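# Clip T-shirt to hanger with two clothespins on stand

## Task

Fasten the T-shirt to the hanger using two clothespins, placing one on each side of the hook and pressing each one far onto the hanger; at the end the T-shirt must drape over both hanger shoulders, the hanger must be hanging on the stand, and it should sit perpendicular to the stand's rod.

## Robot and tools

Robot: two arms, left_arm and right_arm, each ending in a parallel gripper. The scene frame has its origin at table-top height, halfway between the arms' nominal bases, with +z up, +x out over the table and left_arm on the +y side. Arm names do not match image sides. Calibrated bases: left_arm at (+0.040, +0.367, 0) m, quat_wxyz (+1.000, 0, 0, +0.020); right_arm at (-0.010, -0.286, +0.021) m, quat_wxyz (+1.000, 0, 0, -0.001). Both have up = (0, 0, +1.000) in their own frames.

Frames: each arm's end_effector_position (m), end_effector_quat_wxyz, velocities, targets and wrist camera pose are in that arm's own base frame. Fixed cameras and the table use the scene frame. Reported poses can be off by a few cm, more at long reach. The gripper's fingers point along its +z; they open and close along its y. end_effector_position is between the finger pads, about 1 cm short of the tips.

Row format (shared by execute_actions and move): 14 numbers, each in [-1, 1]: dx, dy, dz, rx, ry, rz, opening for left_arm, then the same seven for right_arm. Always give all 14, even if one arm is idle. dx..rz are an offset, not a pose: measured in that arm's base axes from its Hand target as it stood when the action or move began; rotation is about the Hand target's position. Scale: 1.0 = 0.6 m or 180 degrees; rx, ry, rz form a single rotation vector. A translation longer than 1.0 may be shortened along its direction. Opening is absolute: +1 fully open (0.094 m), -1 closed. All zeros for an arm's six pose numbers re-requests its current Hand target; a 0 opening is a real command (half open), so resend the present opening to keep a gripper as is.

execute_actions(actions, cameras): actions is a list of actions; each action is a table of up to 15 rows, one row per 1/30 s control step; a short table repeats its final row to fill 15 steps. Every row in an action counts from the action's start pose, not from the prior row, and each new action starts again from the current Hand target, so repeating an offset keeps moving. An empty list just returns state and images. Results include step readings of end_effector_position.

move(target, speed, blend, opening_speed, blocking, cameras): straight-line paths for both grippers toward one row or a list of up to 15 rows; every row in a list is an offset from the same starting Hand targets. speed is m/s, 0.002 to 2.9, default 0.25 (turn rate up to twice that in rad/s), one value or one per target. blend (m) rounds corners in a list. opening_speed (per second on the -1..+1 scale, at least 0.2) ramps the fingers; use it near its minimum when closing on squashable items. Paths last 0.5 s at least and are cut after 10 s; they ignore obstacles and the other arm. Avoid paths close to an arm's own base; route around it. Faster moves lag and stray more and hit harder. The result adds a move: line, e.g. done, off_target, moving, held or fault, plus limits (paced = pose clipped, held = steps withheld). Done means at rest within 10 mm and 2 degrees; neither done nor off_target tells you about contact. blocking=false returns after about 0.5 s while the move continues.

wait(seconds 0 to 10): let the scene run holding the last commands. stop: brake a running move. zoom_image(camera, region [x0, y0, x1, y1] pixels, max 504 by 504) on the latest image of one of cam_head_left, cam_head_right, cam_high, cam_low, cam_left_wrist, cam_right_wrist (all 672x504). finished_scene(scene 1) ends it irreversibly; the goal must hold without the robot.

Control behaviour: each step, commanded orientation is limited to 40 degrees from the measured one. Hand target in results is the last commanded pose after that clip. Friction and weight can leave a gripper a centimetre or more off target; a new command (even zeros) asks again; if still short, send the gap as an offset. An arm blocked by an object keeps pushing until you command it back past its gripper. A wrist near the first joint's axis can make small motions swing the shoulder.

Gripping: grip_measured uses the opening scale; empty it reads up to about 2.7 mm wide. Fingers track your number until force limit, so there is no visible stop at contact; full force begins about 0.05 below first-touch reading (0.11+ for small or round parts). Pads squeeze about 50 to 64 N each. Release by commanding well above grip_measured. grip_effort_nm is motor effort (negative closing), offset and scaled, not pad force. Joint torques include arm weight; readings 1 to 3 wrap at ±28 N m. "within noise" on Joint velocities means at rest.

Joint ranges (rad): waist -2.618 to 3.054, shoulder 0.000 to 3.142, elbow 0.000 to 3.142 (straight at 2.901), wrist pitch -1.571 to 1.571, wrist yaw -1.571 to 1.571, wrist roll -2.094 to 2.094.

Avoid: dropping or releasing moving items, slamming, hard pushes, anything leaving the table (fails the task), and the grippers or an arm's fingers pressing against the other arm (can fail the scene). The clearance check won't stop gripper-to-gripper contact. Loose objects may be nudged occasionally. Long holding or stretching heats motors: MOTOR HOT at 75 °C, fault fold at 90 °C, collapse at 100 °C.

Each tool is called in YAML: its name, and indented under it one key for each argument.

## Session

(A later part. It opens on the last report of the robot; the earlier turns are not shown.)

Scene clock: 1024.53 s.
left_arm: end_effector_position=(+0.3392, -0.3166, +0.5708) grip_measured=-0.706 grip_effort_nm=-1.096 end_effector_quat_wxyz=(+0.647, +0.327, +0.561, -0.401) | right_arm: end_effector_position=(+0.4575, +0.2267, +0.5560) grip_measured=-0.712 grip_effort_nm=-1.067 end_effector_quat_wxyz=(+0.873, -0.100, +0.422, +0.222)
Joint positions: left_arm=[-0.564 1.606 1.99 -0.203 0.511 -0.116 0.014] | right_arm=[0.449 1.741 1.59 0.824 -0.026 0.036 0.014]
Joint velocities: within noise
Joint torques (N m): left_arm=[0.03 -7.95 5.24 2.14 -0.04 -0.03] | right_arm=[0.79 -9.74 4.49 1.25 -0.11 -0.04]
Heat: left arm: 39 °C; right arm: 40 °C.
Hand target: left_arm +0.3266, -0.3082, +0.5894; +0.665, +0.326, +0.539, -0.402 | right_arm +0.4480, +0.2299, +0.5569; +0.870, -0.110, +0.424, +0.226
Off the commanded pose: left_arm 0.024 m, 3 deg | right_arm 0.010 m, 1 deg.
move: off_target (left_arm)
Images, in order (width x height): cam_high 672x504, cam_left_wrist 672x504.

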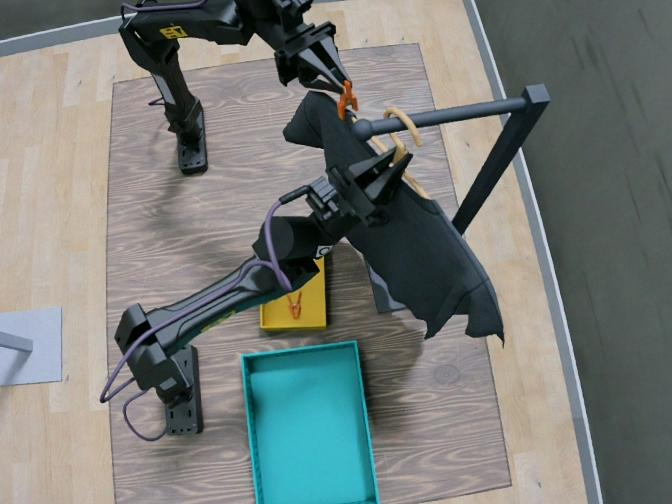

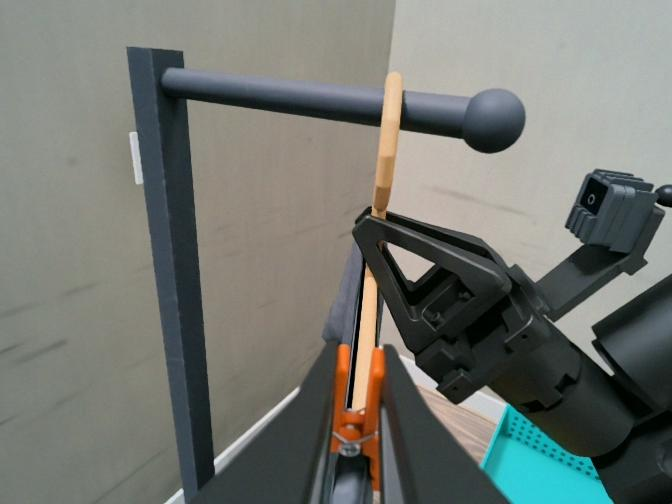

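wait:
  seconds: 0.1
  cameras: ["cam_head_left", "cam_head_right", "cam_low"]

zoom_image:
  camera: "cam_head_left"
  region: [260, 90, 360, 165]

zoom_image:
  camera: "cam_head_right"
  region: [250, 90, 350, 165]

Scene clock: 1033.37 s.
left_arm: end_effector_position=(+0.3391, -0.3166, +0.5711) grip_measured=-0.706 grip_effort_nm=-1.096 end_effector_quat_wxyz=(+0.647, +0.327, +0.560, -0.401) | right_arm: end_effector_position=(+0.4575, +0.2267, +0.5560) grip_measured=-0.712 grip_effort_nm=-1.067 end_effector_quat_wxyz=(+0.873, -0.100, +0.422, +0.222)
Joint positions: left_arm=[-0.564 1.606 1.99 -0.202 0.511 -0.116 0.014] | right_arm=[0.449 1.741 1.59 0.824 -0.026 0.036 0.014]
Joint velocities: within noise
Joint torques (N m): left_arm=[0.21 -7.8 5.04 2.16 -0.09 -0.03] | right_arm=[0.69 -9.61 4.46 1.23 -0.11 -0.01]
Heat: left arm: 40 °C; right arm: 40 °C.
Hand target: left_arm +0.3266, -0.3082, +0.5895; +0.665, +0.326, +0.539, -0.401 | right_arm +0.4480, +0.2299, +0.5569; +0.870, -0.110, +0.424, +0.226
Tool commands: left_gripper/opening=-0.75 right_gripper/opening=-0.74
Off the commanded pose: left_arm 0.024 m, 3 deg | right_arm 0.010 m, 1 deg.
wait: 0.10 s; at rest from the start
Images, in order (width x height): cam_head_left 672x504, cam_head_right 672x504, cam_low 672x504.

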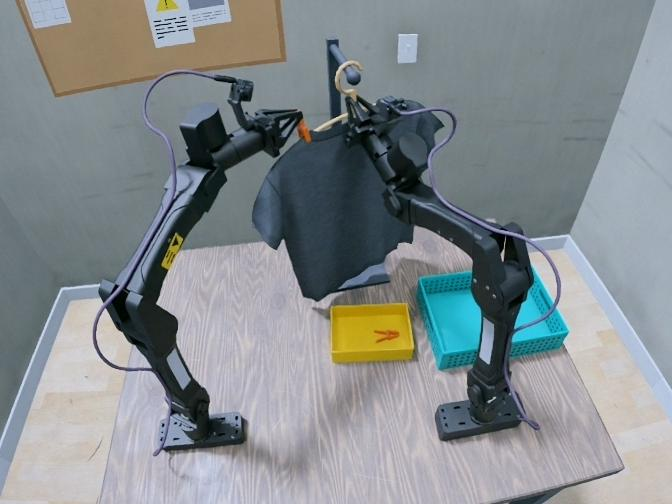

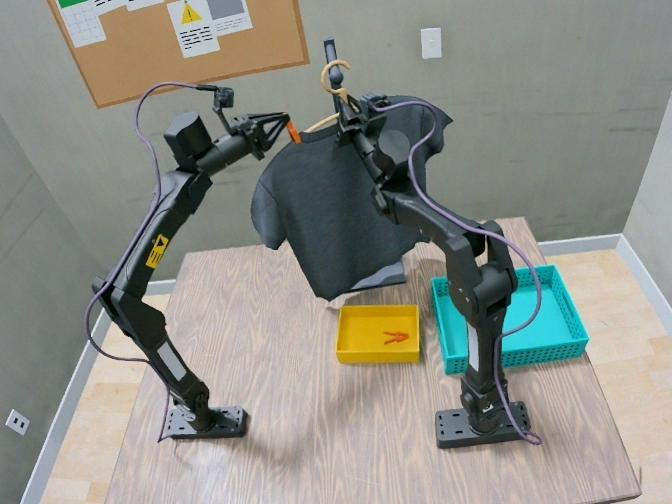

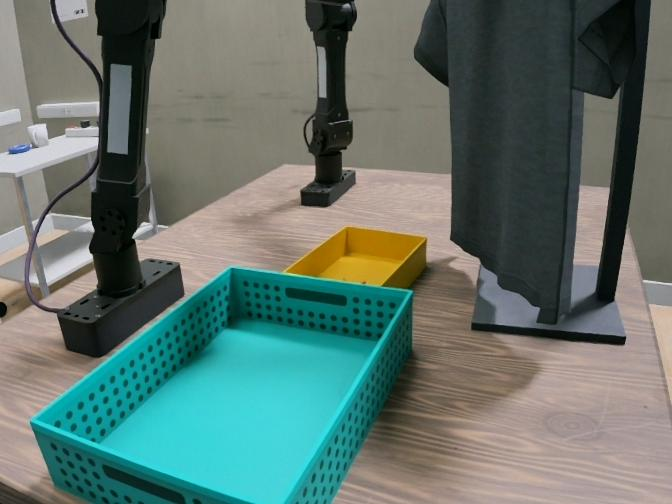

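Scaled by 5.040 from the camera's 672x504 image, which has a finer 960x720 frame.

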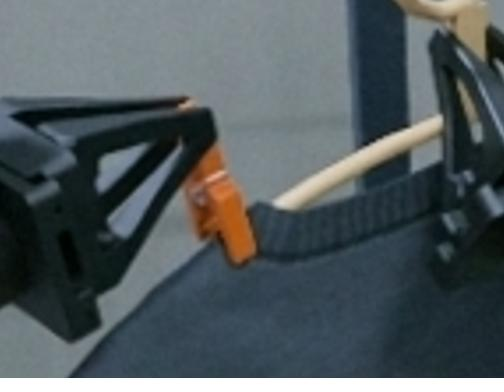

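Scaled by 5.040 from the camera's 672x504 image, which has a finer 960x720 frame.

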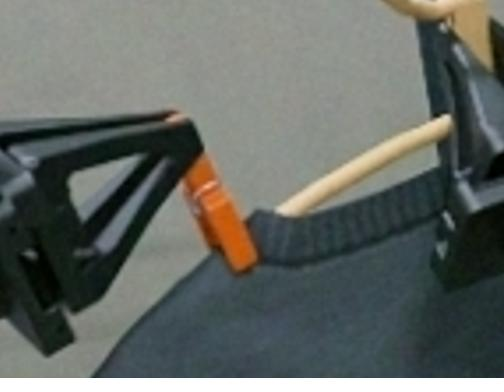

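move:
  target: [0,0,-0.0125,0,0,0,-0.75,0,0,0,0,0,0,-0.74]
  speed: 0.02
  cameras: ["cam_left_wrist", "cam_head_left", "cam_head_right"]

zoom_image:
  camera: "cam_head_left"
  region: [260, 90, 360, 165]

zoom_image:
  camera: "cam_left_wrist"
  region: [260, 310, 450, 504]

Scene clock: 1040.07 s.
left_arm: end_effector_position=(+0.3383, -0.3162, +0.5649) grip_measured=-0.706 grip_effort_nm=-1.101 end_effector_quat_wxyz=(+0.648, +0.327, +0.559, -0.401) | right_arm: end_effector_position=(+0.4575, +0.2267, +0.5560) grip_measured=-0.712 grip_effort_nm=-1.067 end_effector_quat_wxyz=(+0.873, -0.100, +0.422, +0.222)
Joint positions: left_arm=[-0.564 1.584 1.934 -0.163 0.512 -0.116 0.014] | right_arm=[0.449 1.741 1.59 0.824 -0.026 0.036 0.014]
Joint velocities: within noise
Joint torques (N m): left_arm=[0.01 -7.9 5.2 2.1 -0.08 -0.03] | right_arm=[0.68 -9.68 4.42 1.24 -0.12 -0.05]
Heat: left arm: 41 °C; right arm: 40 °C.
Hand target: left_arm +0.3266, -0.3082, +0.5820; +0.665, +0.326, +0.539, -0.402 | right_arm +0.4480, +0.2299, +0.5569; +0.870, -0.110, +0.424, +0.226
Off the commanded pose: left_arm 0.022 m, 3 deg | right_arm 0.010 m, 1 deg.
move: off_target (left_arm)
Images, in order (width x height): cam_head_left 672x504, cam_head_right 672x504, cam_left_wrist 672x504.

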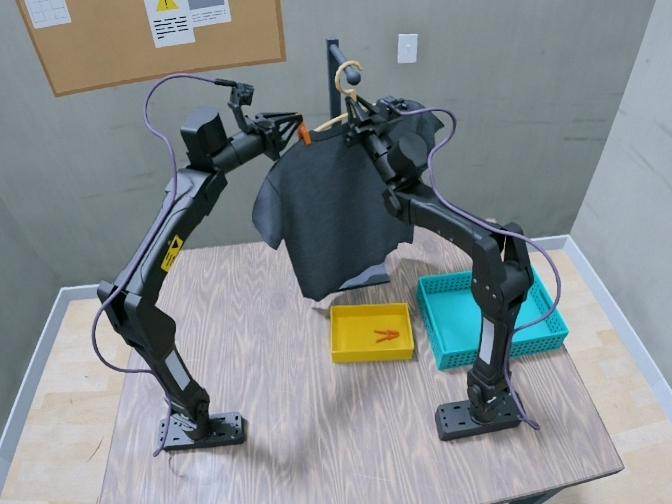

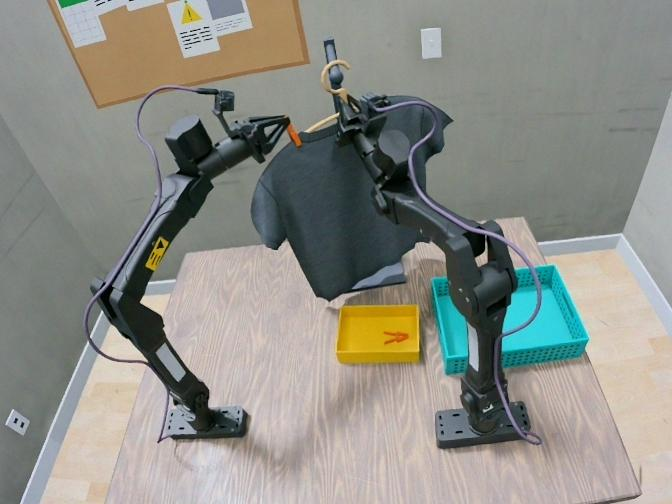

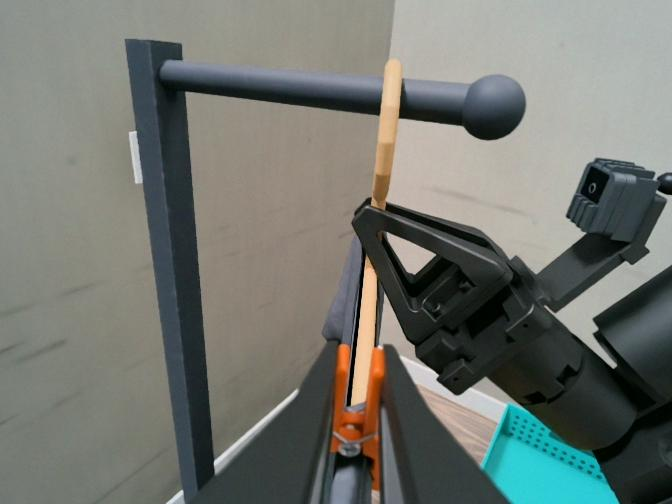

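Scaled by 5.040 from the camera's 672x504 image, which has a finer 960x720 frame.

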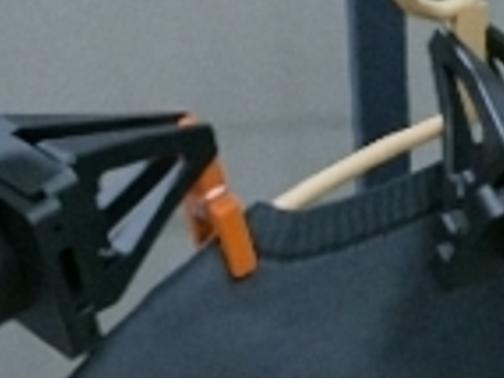

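Scaled by 2.598 from the camera's 672x504 image, which has a finer 960x720 frame.

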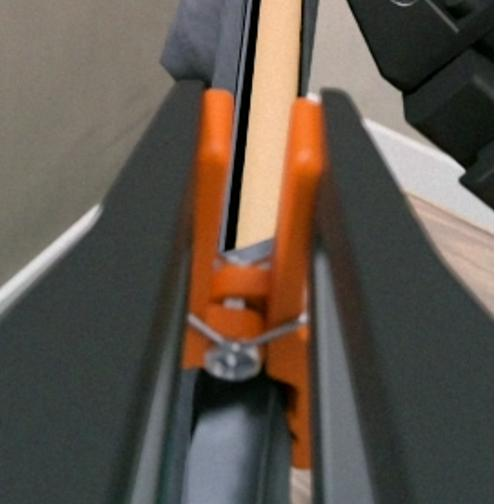

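move:
  target: [0,0,-0.01,0,0,0,-0.75,0,0,0,0,0,0,-0.74]
  speed: 0.02
  cameras: ["cam_left_wrist", "cam_head_left", "cam_high"]

zoom_image:
  camera: "cam_head_left"
  region: [260, 90, 360, 165]

zoom_image:
  camera: "cam_high"
  region: [290, 60, 410, 165]

Scene clock: 1057.07 s.
left_arm: end_effector_position=(+0.3386, -0.3164, +0.5582) grip_measured=-0.706 grip_effort_nm=-1.096 end_effector_quat_wxyz=(+0.647, +0.327, +0.559, -0.401) | right_arm: end_effector_position=(+0.4575, +0.2267, +0.5560) grip_measured=-0.712 grip_effort_nm=-1.072 end_effector_quat_wxyz=(+0.873, -0.100, +0.422, +0.222)
Joint positions: left_arm=[-0.564 1.57 1.89 -0.136 0.512 -0.116 0.014] | right_arm=[0.449 1.741 1.59 0.824 -0.026 0.036 0.014]
Joint velocities: within noise
Joint torques (N m): left_arm=[0.03 -7.9 5.29 2.13 -0.05 0] | right_arm=[0.85 -9.68 4.41 1.25 -0.14 -0.04]
Heat: left arm: 40 °C; right arm: 40 °C.
Hand target: left_arm +0.3267, -0.3083, +0.5758; +0.665, +0.326, +0.539, -0.402 | right_arm +0.4480, +0.2299, +0.5569; +0.870, -0.110, +0.424, +0.226
Off the commanded pose: left_arm 0.023 m, 3 deg | right_arm 0.010 m, 1 deg.
move: off_target (left_arm)
Images, in order (width x height): cam_head_left 672x504, cam_high 672x504, cam_left_wrist 672x504.

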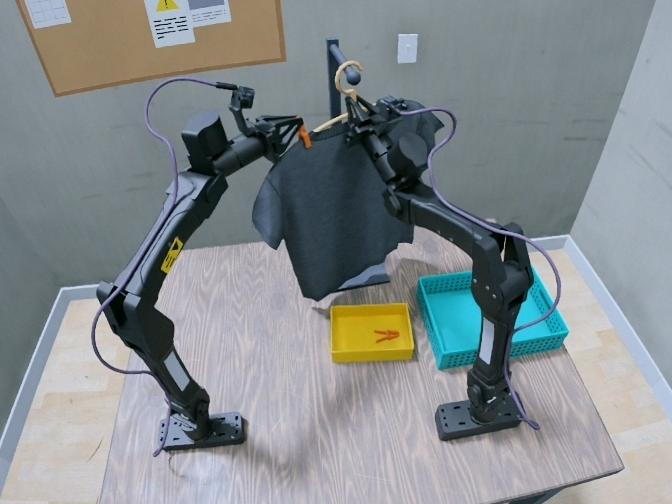

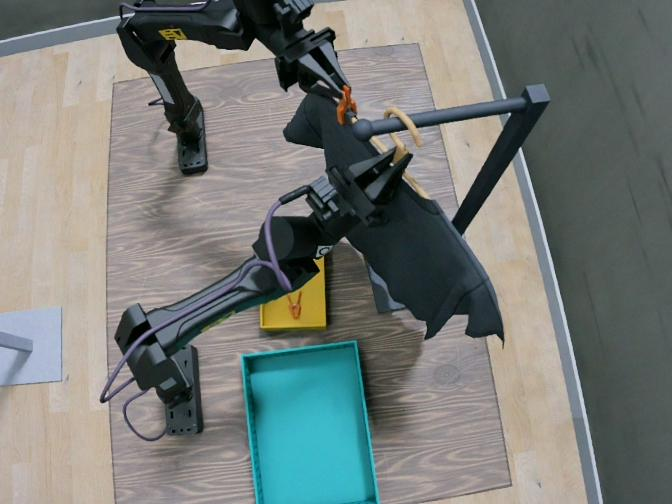

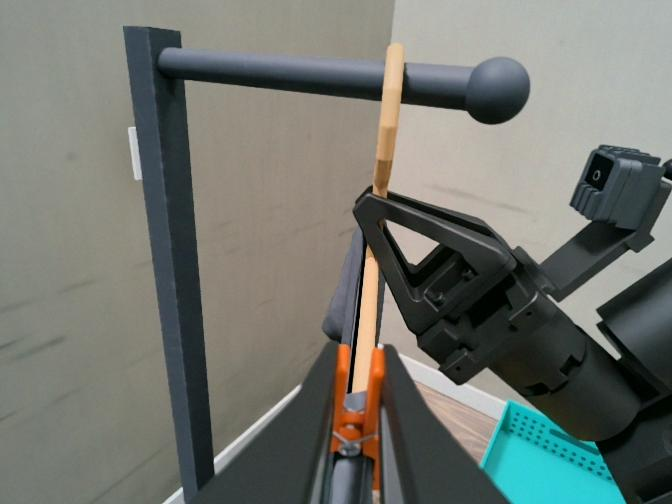

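Scaled by 5.040 from the camera's 672x504 image, which has a finer 960x720 frame.

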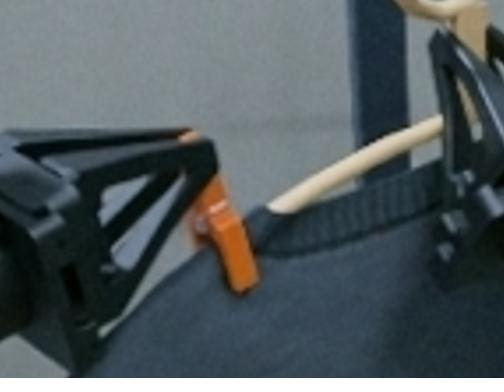

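Scaled by 4.200 from the camera's 672x504 image, which has a finer 960x720 frame.

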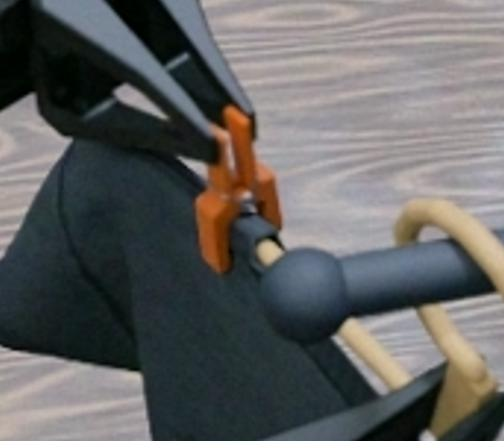

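move:
  target: [0,0,-0.01,0,0,0,-0.75,0,0,0,0,0,0,-0.74]
  speed: 0.02
  cameras: ["cam_left_wrist", "cam_head_left", "cam_high"]

zoom_image:
  camera: "cam_head_left"
  region: [260, 90, 360, 165]

zoom_image:
  camera: "cam_left_wrist"
  region: [260, 310, 450, 504]

Scene clock: 1065.57 s.
left_arm: end_effector_position=(+0.3377, -0.3159, +0.5546) grip_measured=-0.706 grip_effort_nm=-1.101 end_effector_quat_wxyz=(+0.650, +0.327, +0.556, -0.401) | right_arm: end_effector_position=(+0.4575, +0.2267, +0.5560) grip_measured=-0.712 grip_effort_nm=-1.072 end_effector_quat_wxyz=(+0.873, -0.100, +0.422, +0.222)
Joint positions: left_arm=[-0.564 1.555 1.85 -0.102 0.512 -0.116 0.014] | right_arm=[0.449 1.741 1.59 0.824 -0.026 0.036 0.014]
Joint velocities: within noise
Joint torques (N m): left_arm=[0.39 -7.6 5.2 2.06 -0.08 0] | right_arm=[0.61 -9.8 4.49 1.27 -0.12 -0.01]
Heat: left arm: 41 °C; right arm: 40 °C.
Hand target: left_arm +0.3267, -0.3083, +0.5698; +0.665, +0.326, +0.539, -0.402 | right_arm +0.4480, +0.2299, +0.5569; +0.870, -0.110, +0.424, +0.226
Off the commanded pose: left_arm 0.020 m, 3 deg | right_arm 0.010 m, 1 deg.
move: off_target (left_arm)
Images, in order (width x height): cam_head_left 672x504, cam_high 672x504, cam_left_wrist 672x504.

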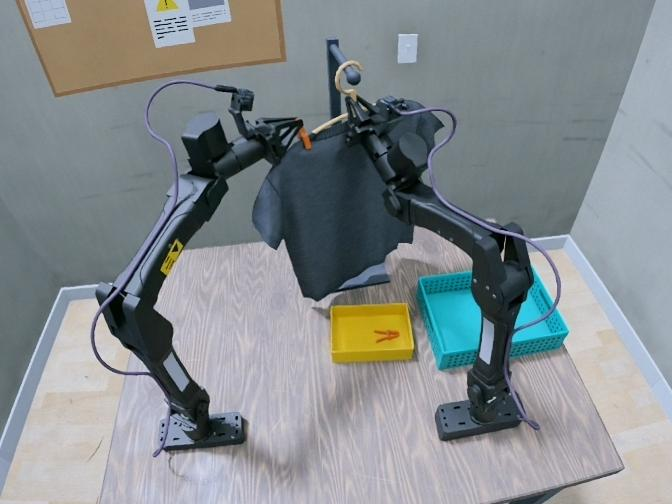

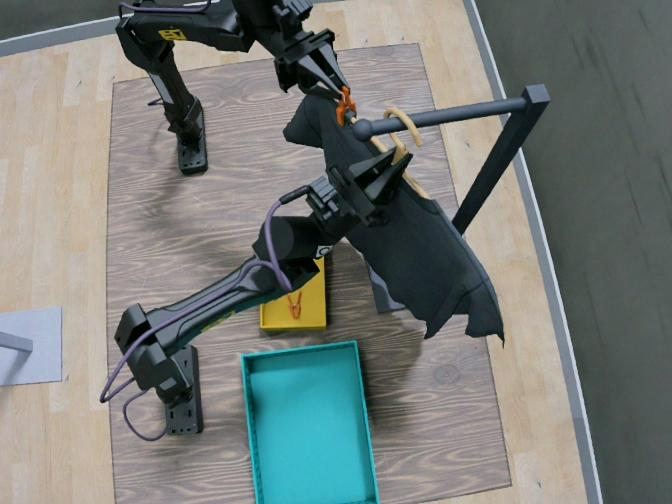

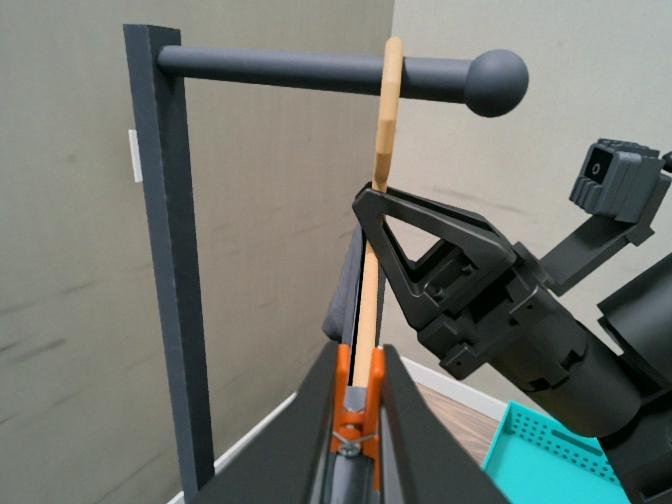

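Scaled by 5.040 from the camera's 672x504 image, which has a finer 960x720 frame.

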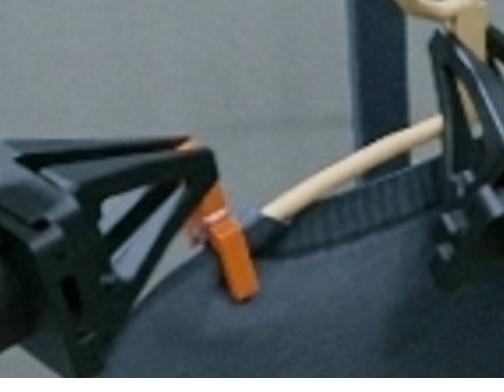

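Scaled by 2.598 from the camera's 672x504 image, which has a finer 960x720 frame.

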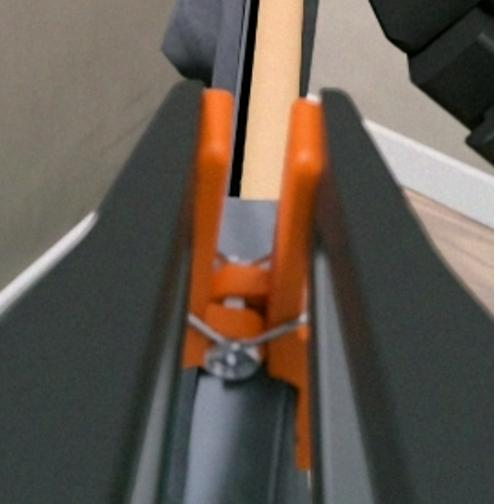

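zoom_image:
  camera: "cam_high"
  region: [310, 70, 390, 150]

Scaled by 6.300 from the camera's 672x504 image, which has a finer 960x720 frame.

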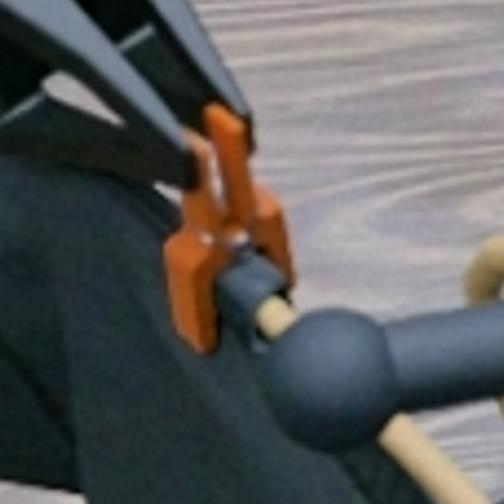

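move:
  target: [0,0,0,0,0,0,-0.3,0,0,0,0,0,0,-0.74]
  opening_speed: 0.2
  cameras: ["cam_left_wrist", "cam_high", "cam_head_left"]

zoom_image:
  camera: "cam_left_wrist"
  region: [240, 300, 480, 504]

zoom_image:
  camera: "cam_high"
  region: [300, 60, 400, 160]

Scene clock: 1084.13 s.
left_arm: end_effector_position=(+0.3368, -0.3166, +0.5539) grip_measured=-0.299 grip_effort_nm=-0.100 end_effector_quat_wxyz=(+0.648, +0.330, +0.555, -0.403) | right_arm: end_effector_position=(+0.4575, +0.2268, +0.5560) grip_measured=-0.712 grip_effort_nm=-1.067 end_effector_quat_wxyz=(+0.873, -0.100, +0.422, +0.222)
Joint positions: left_arm=[-0.564 1.555 1.849 -0.101 0.52 -0.117 0.033] | right_arm=[0.449 1.741 1.59 0.824 -0.025 0.036 0.014]
Joint velocities: within noise
Joint torques (N m): left_arm=[0.14 -7.73 5.34 2.09 -0.17 0.01] | right_arm=[0.66 -9.65 4.44 1.26 -0.11 -0.01]
Heat: left arm: 40 °C; right arm: 40 °C.
Hand target: left_arm +0.3266, -0.3082, +0.5700; +0.665, +0.326, +0.539, -0.402 | right_arm +0.4480, +0.2298, +0.5569; +0.870, -0.110, +0.424, +0.226
Off the commanded pose: left_arm 0.021 m, 3 deg | right_arm 0.010 m, 1 deg.
move: off_target (left_arm)
Images, in order (width x height): cam_head_left 672x504, cam_high 672x504, cam_left_wrist 672x504.

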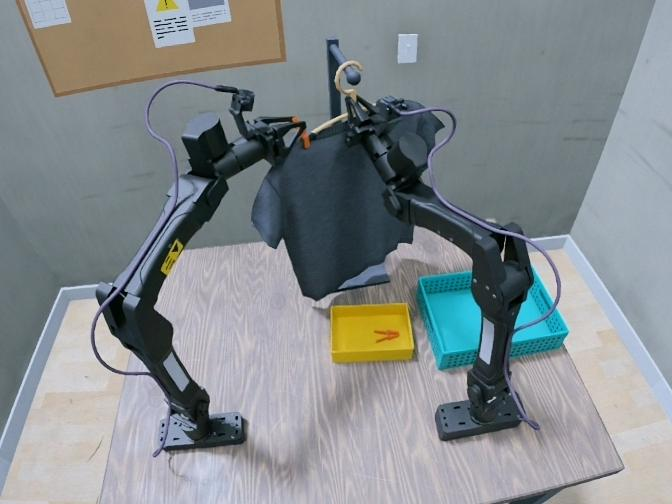

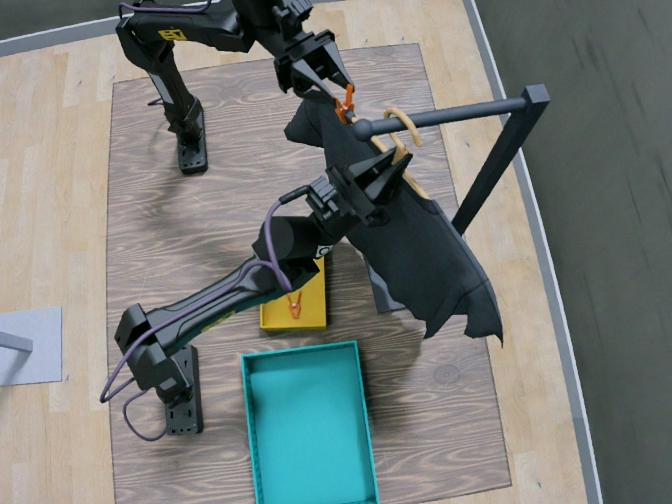

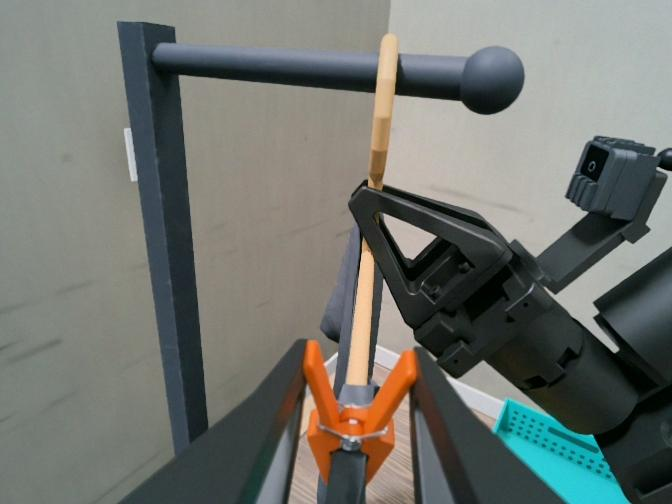

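Scaled by 2.100 from the camera's 672x504 image, which has a finer 960x720 frame.

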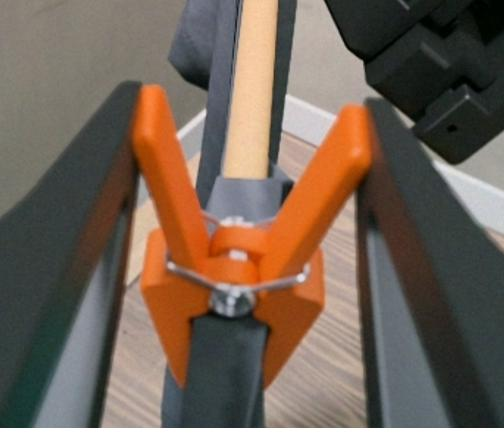

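Scaled by 5.040 from the camera's 672x504 image, which has a finer 960x720 frame.

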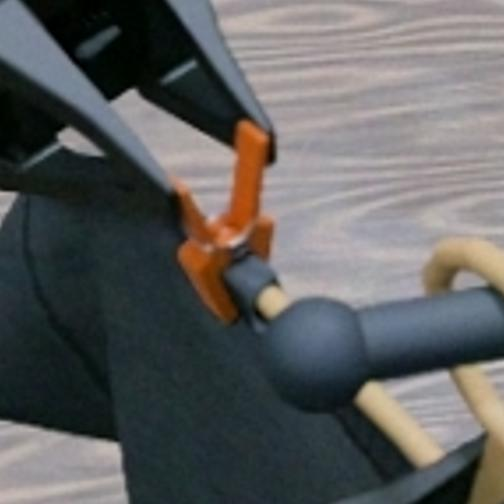

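move:
  target: [0,0,0,0,0,0,0.05,0,0,0,0,0,0,-0.74]
  opening_speed: 0.25
  cameras: ["cam_left_wrist", "cam_head_left"]

zoom_image:
  camera: "cam_left_wrist"
  region: [240, 300, 480, 504]

zoom_image:
  camera: "cam_head_left"
  region: [260, 90, 360, 165]

Scene clock: 1088.87 s.
left_arm: end_effector_position=(+0.3366, -0.3168, +0.5539) grip_measured=+0.047 grip_effort_nm=0.061 end_effector_quat_wxyz=(+0.648, +0.330, +0.555, -0.403) | right_arm: end_effector_position=(+0.4575, +0.2268, +0.5560) grip_measured=-0.712 grip_effort_nm=-1.072 end_effector_quat_wxyz=(+0.873, -0.100, +0.422, +0.222)
Joint positions: left_arm=[-0.564 1.555 1.849 -0.101 0.521 -0.117 0.049] | right_arm=[0.449 1.741 1.59 0.824 -0.025 0.036 0.014]
Joint velocities: within noise
Joint torques (N m): left_arm=[-0.03 -7.51 5.5 2.07 -0.11 -0.01] | right_arm=[0.69 -9.73 4.48 1.26 -0.11 -0.04]
Heat: left arm: 40 °C; right arm: 41 °C.
Hand target: left_arm +0.3266, -0.3083, +0.5700; +0.665, +0.326, +0.539, -0.402 | right_arm +0.4480, +0.2298, +0.5569; +0.870, -0.110, +0.424, +0.226
Off the commanded pose: left_arm 0.021 m, 3 deg | right_arm 0.010 m, 1 deg.
move: off_target (left_arm)
Images, in order (width x height): cam_head_left 672x504, cam_left_wrist 672x504.

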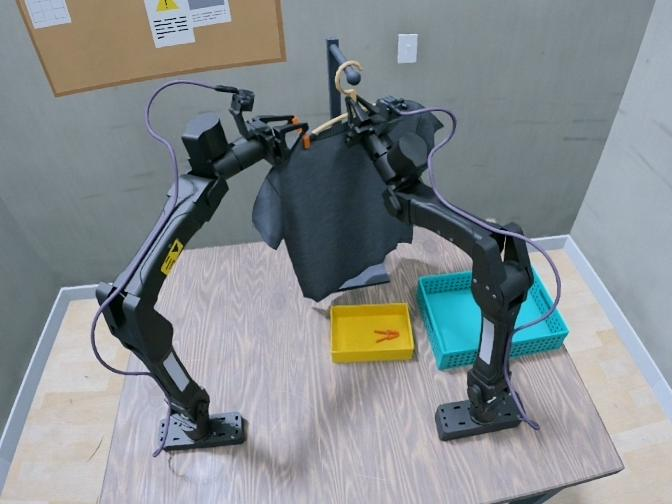

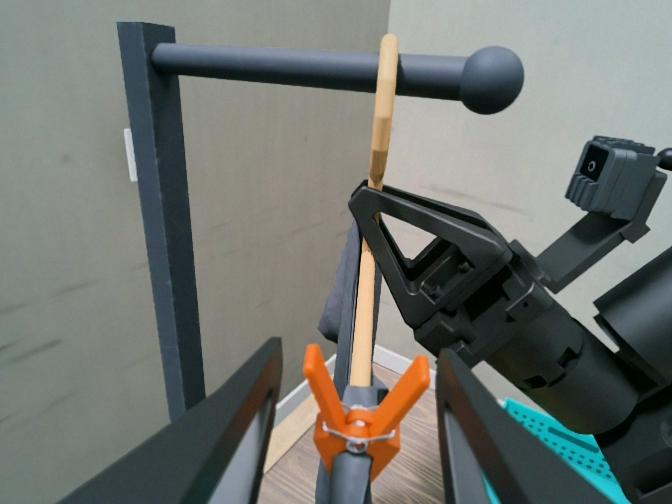

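Scaled by 2.100 from the camera's 672x504 image, which has a finer 960x720 frame.

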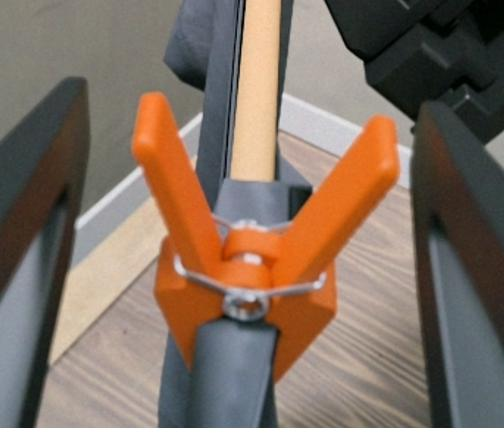

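Scaled by 5.040 from the camera's 672x504 image, which has a finer 960x720 frame.

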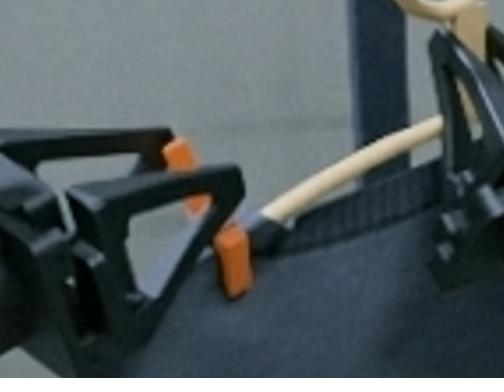

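move:
  target:
    - [0.0117,-0.0158,0.0433,0,0,0,0.05,0,0,0,0,0,0,-0.74]
    - [-0.05,0.08,0.06,0,0,0,0.05,0,0,0,0,0,0,-0.74]
  speed: [0.05,0.12]
  blend: [0.005,0]
  cameras: ["cam_left_wrist", "cam_head_left", "cam_high"]

Scene clock: 1103.57 s.
left_arm: end_effector_position=(+0.2997, -0.2635, +0.6053) grip_measured=+0.048 grip_effort_nm=0.071 end_effector_quat_wxyz=(+0.667, +0.326, +0.538, -0.400) | right_arm: end_effector_position=(+0.4575, +0.2268, +0.5560) grip_measured=-0.712 grip_effort_nm=-1.062 end_effector_quat_wxyz=(+0.873, -0.100, +0.422, +0.222)
Joint positions: left_arm=[-0.469 1.454 1.951 -0.241 0.6 -0.142 0.049] | right_arm=[0.449 1.741 1.59 0.824 -0.025 0.036 0.014]
Joint velocities: within noise
Joint torques (N m): left_arm=[0.65 -4.72 4.74 1.7 -0.05 -0.06] | right_arm=[0.59 -9.78 4.33 1.24 -0.12 -0.02]
Heat: left arm: 40 °C; right arm: 41 °C.
Hand target: left_arm +0.2966, -0.2602, +0.6060; +0.665, +0.326, +0.539, -0.402 | right_arm +0.4480, +0.2298, +0.5569; +0.870, -0.110, +0.424, +0.226
Off the commanded pose: left_arm 0.005 m, 0 deg | right_arm 0.010 m, 1 deg.
move: done
Images, in order (width x height): cam_head_left 672x504, cam_high 672x504, cam_left_wrist 672x504.

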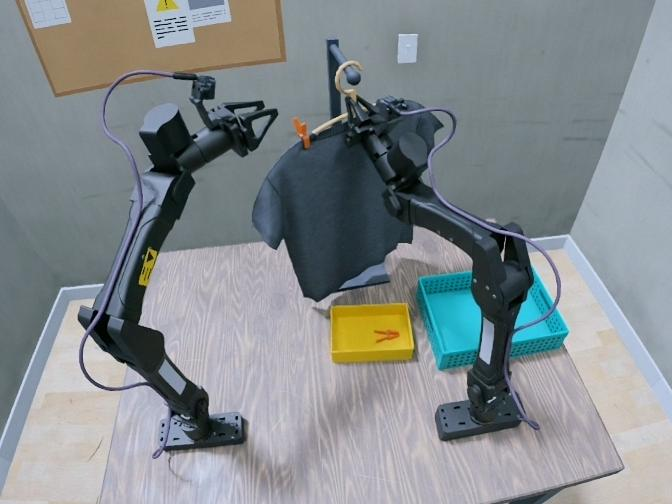

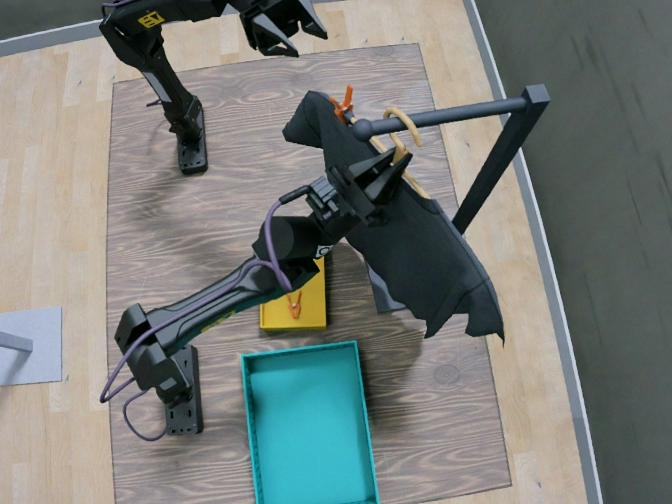

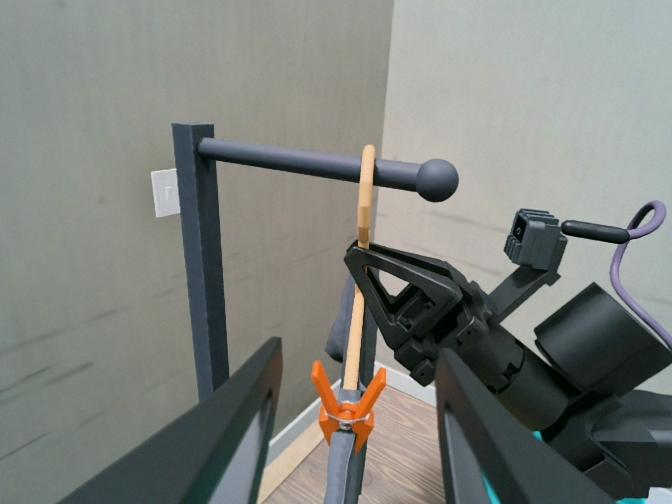

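zoom_image:
  camera: "cam_left_wrist"
  region: [280, 330, 440, 504]

zoom_image:
  camera: "cam_head_left"
  region: [260, 90, 360, 165]

Scaled by 2.897 from the camera's 672x504 image, which has a finer 960x720 frame.

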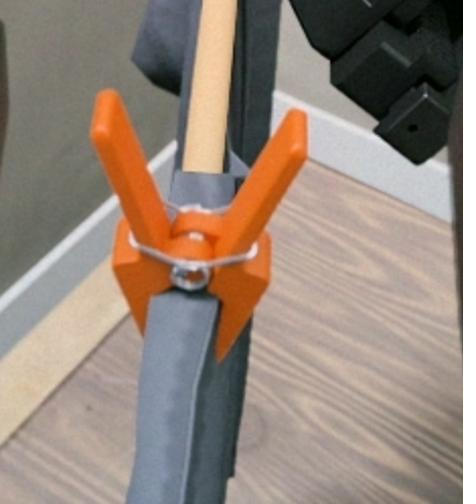

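Scaled by 5.040 from the camera's 672x504 image, which has a finer 960x720 frame.

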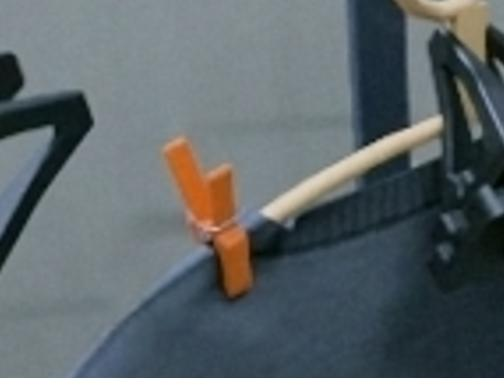

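move:
  target: [-0.1277,0.067,-0.1267,-0.1066,-0.1,0.1688,0.05,0,0,0.0067,0,0,-0.1667,-0.74]
  speed: 0.12
  cameras: ["cam_right_wrist", "cam_head_left", "cam_high"]

Scene clock: 1117.00 s.
left_arm: end_effector_position=(+0.2252, -0.2260, +0.5239) grip_measured=+0.048 grip_effort_nm=0.066 end_effector_quat_wxyz=(+0.860, +0.129, +0.432, -0.239) | right_arm: end_effector_position=(+0.4477, +0.2237, +0.5566) grip_measured=-0.712 grip_effort_nm=-1.067 end_effector_quat_wxyz=(+0.896, +0.004, +0.445, -0.010)
Joint positions: left_arm=[-0.97 0.999 0.892 0.784 -0.326 0.271 0.049] | right_arm=[0.635 1.794 1.65 0.909 0.507 -0.437 0.014]
Joint velocities: within noise
Joint torques (N m): left_arm=[-0.68 -2.37 5.98 1.66 0.07 0.04] | right_arm=[0.62 -6.27 8.27 1.24 -0.21 -0.08]
Heat: left arm: 40 °C; right arm: 40 °C.
Hand target: left_arm +0.2200, -0.2201, +0.5299; +0.865, +0.119, +0.422, -0.242 | right_arm +0.4480, +0.2297, +0.5611; +0.899, +0.004, +0.438, -0.007
Off the commanded pose: left_arm 0.010 m, 2 deg | right_arm 0.008 m, 1 deg.
move: done
Images, in order (width x height): cam_head_left 672x504, cam_high 672x504, cam_right_wrist 672x504.

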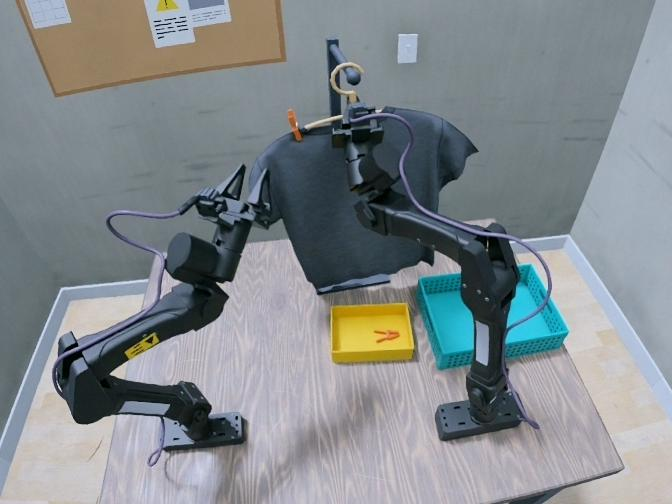

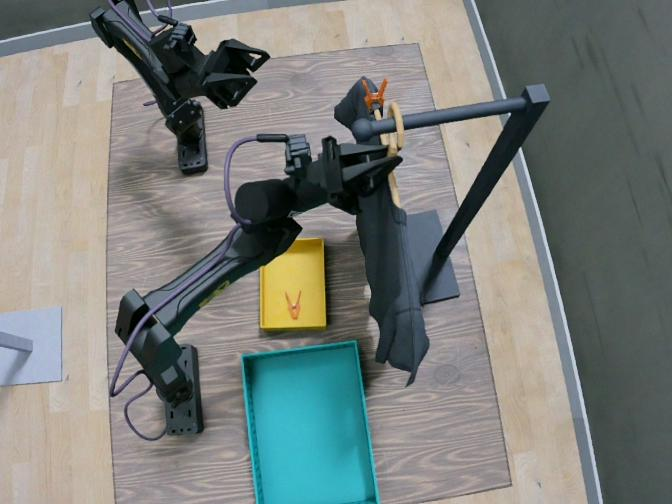

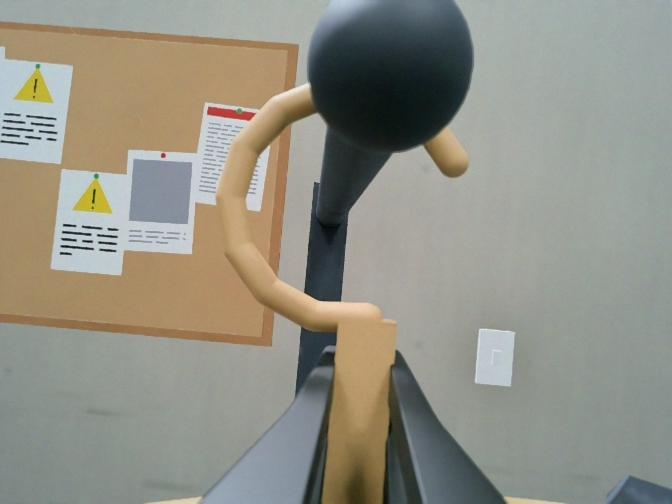

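move:
  target: [0,0,0,0,0,0,0.05,0.0133,0,0,0,0,-0.1556,-0.74]
  speed: 0.12
  cameras: ["cam_right_wrist", "cam_head_left", "cam_high"]

Scene clock: 1126.67 s.
left_arm: end_effector_position=(+0.2251, -0.2256, +0.5243) grip_measured=+0.048 grip_effort_nm=0.071 end_effector_quat_wxyz=(+0.860, +0.128, +0.432, -0.239) | right_arm: end_effector_position=(+0.4582, +0.2232, +0.5573) grip_measured=-0.712 grip_effort_nm=-1.067 end_effector_quat_wxyz=(+0.864, +0.110, +0.435, -0.229)
Joint positions: left_arm=[-0.97 0.999 0.892 0.785 -0.327 0.271 0.049] | right_arm=[0.718 2.16 2.114 1.192 0.855 -1.041 0.014]
Joint velocities: within noise
Joint torques (N m): left_arm=[-0.58 -2.41 5.91 1.62 0 0.06] | right_arm=[0.62 -8.39 7.77 0.63 -0.51 -0.07]
Heat: left arm: 40 °C; right arm: 39 °C.
Hand target: left_arm +0.2200, -0.2201, +0.5299; +0.865, +0.119, +0.422, -0.243 | right_arm +0.4560, +0.2296, +0.5611; +0.870, +0.110, +0.424, -0.225
Off the commanded pose: left_arm 0.009 m, 2 deg | right_arm 0.008 m, 2 deg.
move: done
Images, in order (width x height): cam_head_left 672x504, cam_high 672x504, cam_right_wrist 672x504.

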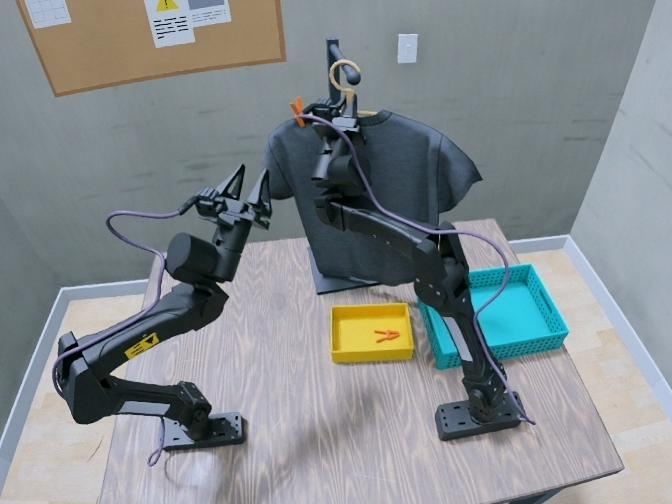

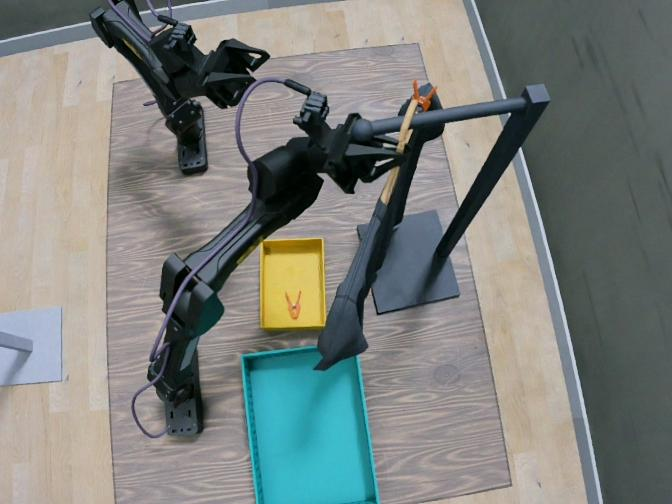

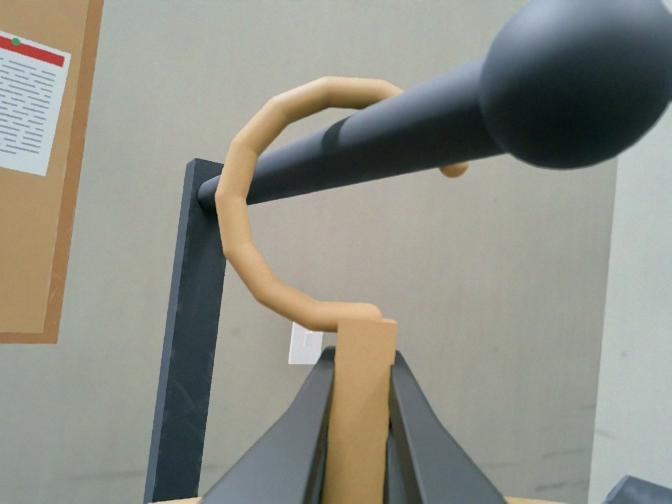

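move:
  target: [0,0,0,0,0,0,0.3,0,0,0,0,0,0,0.1]
  opening_speed: 0.4
  cameras: ["cam_right_wrist", "cam_high"]

Scene clock: 1138.97 s.
left_arm: end_effector_position=(+0.2251, -0.2255, +0.5244) grip_measured=+0.298 grip_effort_nm=0.066 end_effector_quat_wxyz=(+0.861, +0.128, +0.431, -0.239) | right_arm: end_effector_position=(+0.4578, +0.2238, +0.5580) grip_measured=+0.098 grip_effort_nm=0.056 end_effector_quat_wxyz=(+0.865, +0.108, +0.433, -0.230)
Joint positions: left_arm=[-0.97 0.999 0.892 0.786 -0.327 0.272 0.061] | right_arm=[0.719 2.16 2.114 1.193 0.85 -1.045 0.052]
Joint velocities: within noise
Joint torques (N m): left_arm=[-0.39 -2.28 6.01 1.6 0.03 0.03] | right_arm=[0.72 -8.38 7.82 0.61 -0.5 -0.04]
Heat: left arm: 40 °C; right arm: 38 °C.
Hand target: left_arm +0.2200, -0.2201, +0.5299; +0.865, +0.119, +0.422, -0.242 | right_arm +0.4559, +0.2297, +0.5612; +0.870, +0.110, +0.424, -0.224
Off the commanded pose: left_arm 0.009 m, 2 deg | right_arm 0.007 m, 1 deg.
move: done
Images, in order (width x height): cam_high 672x504, cam_right_wrist 672x504.

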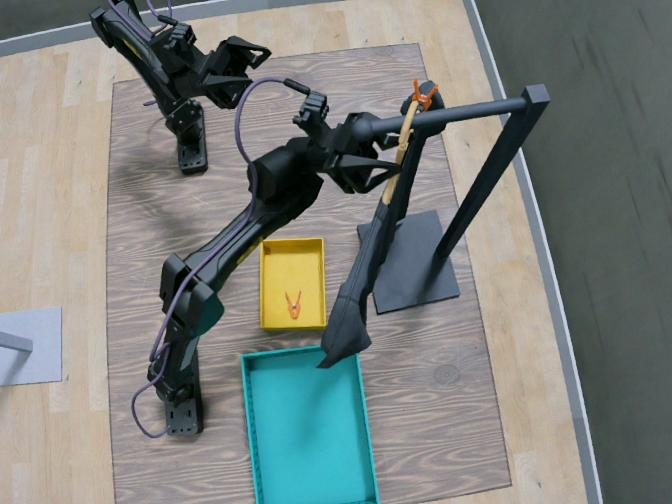

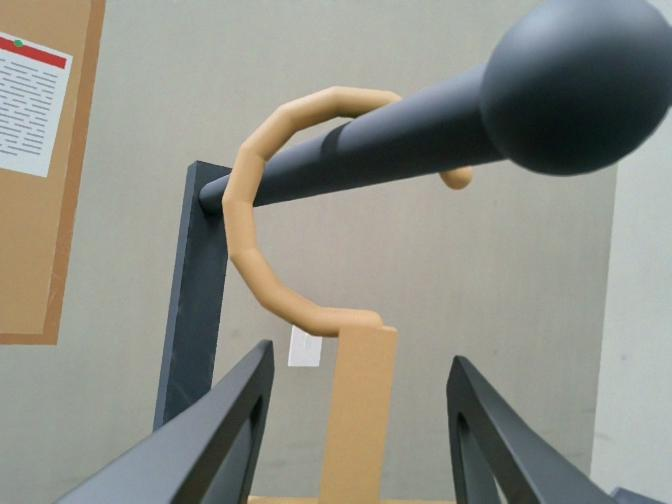

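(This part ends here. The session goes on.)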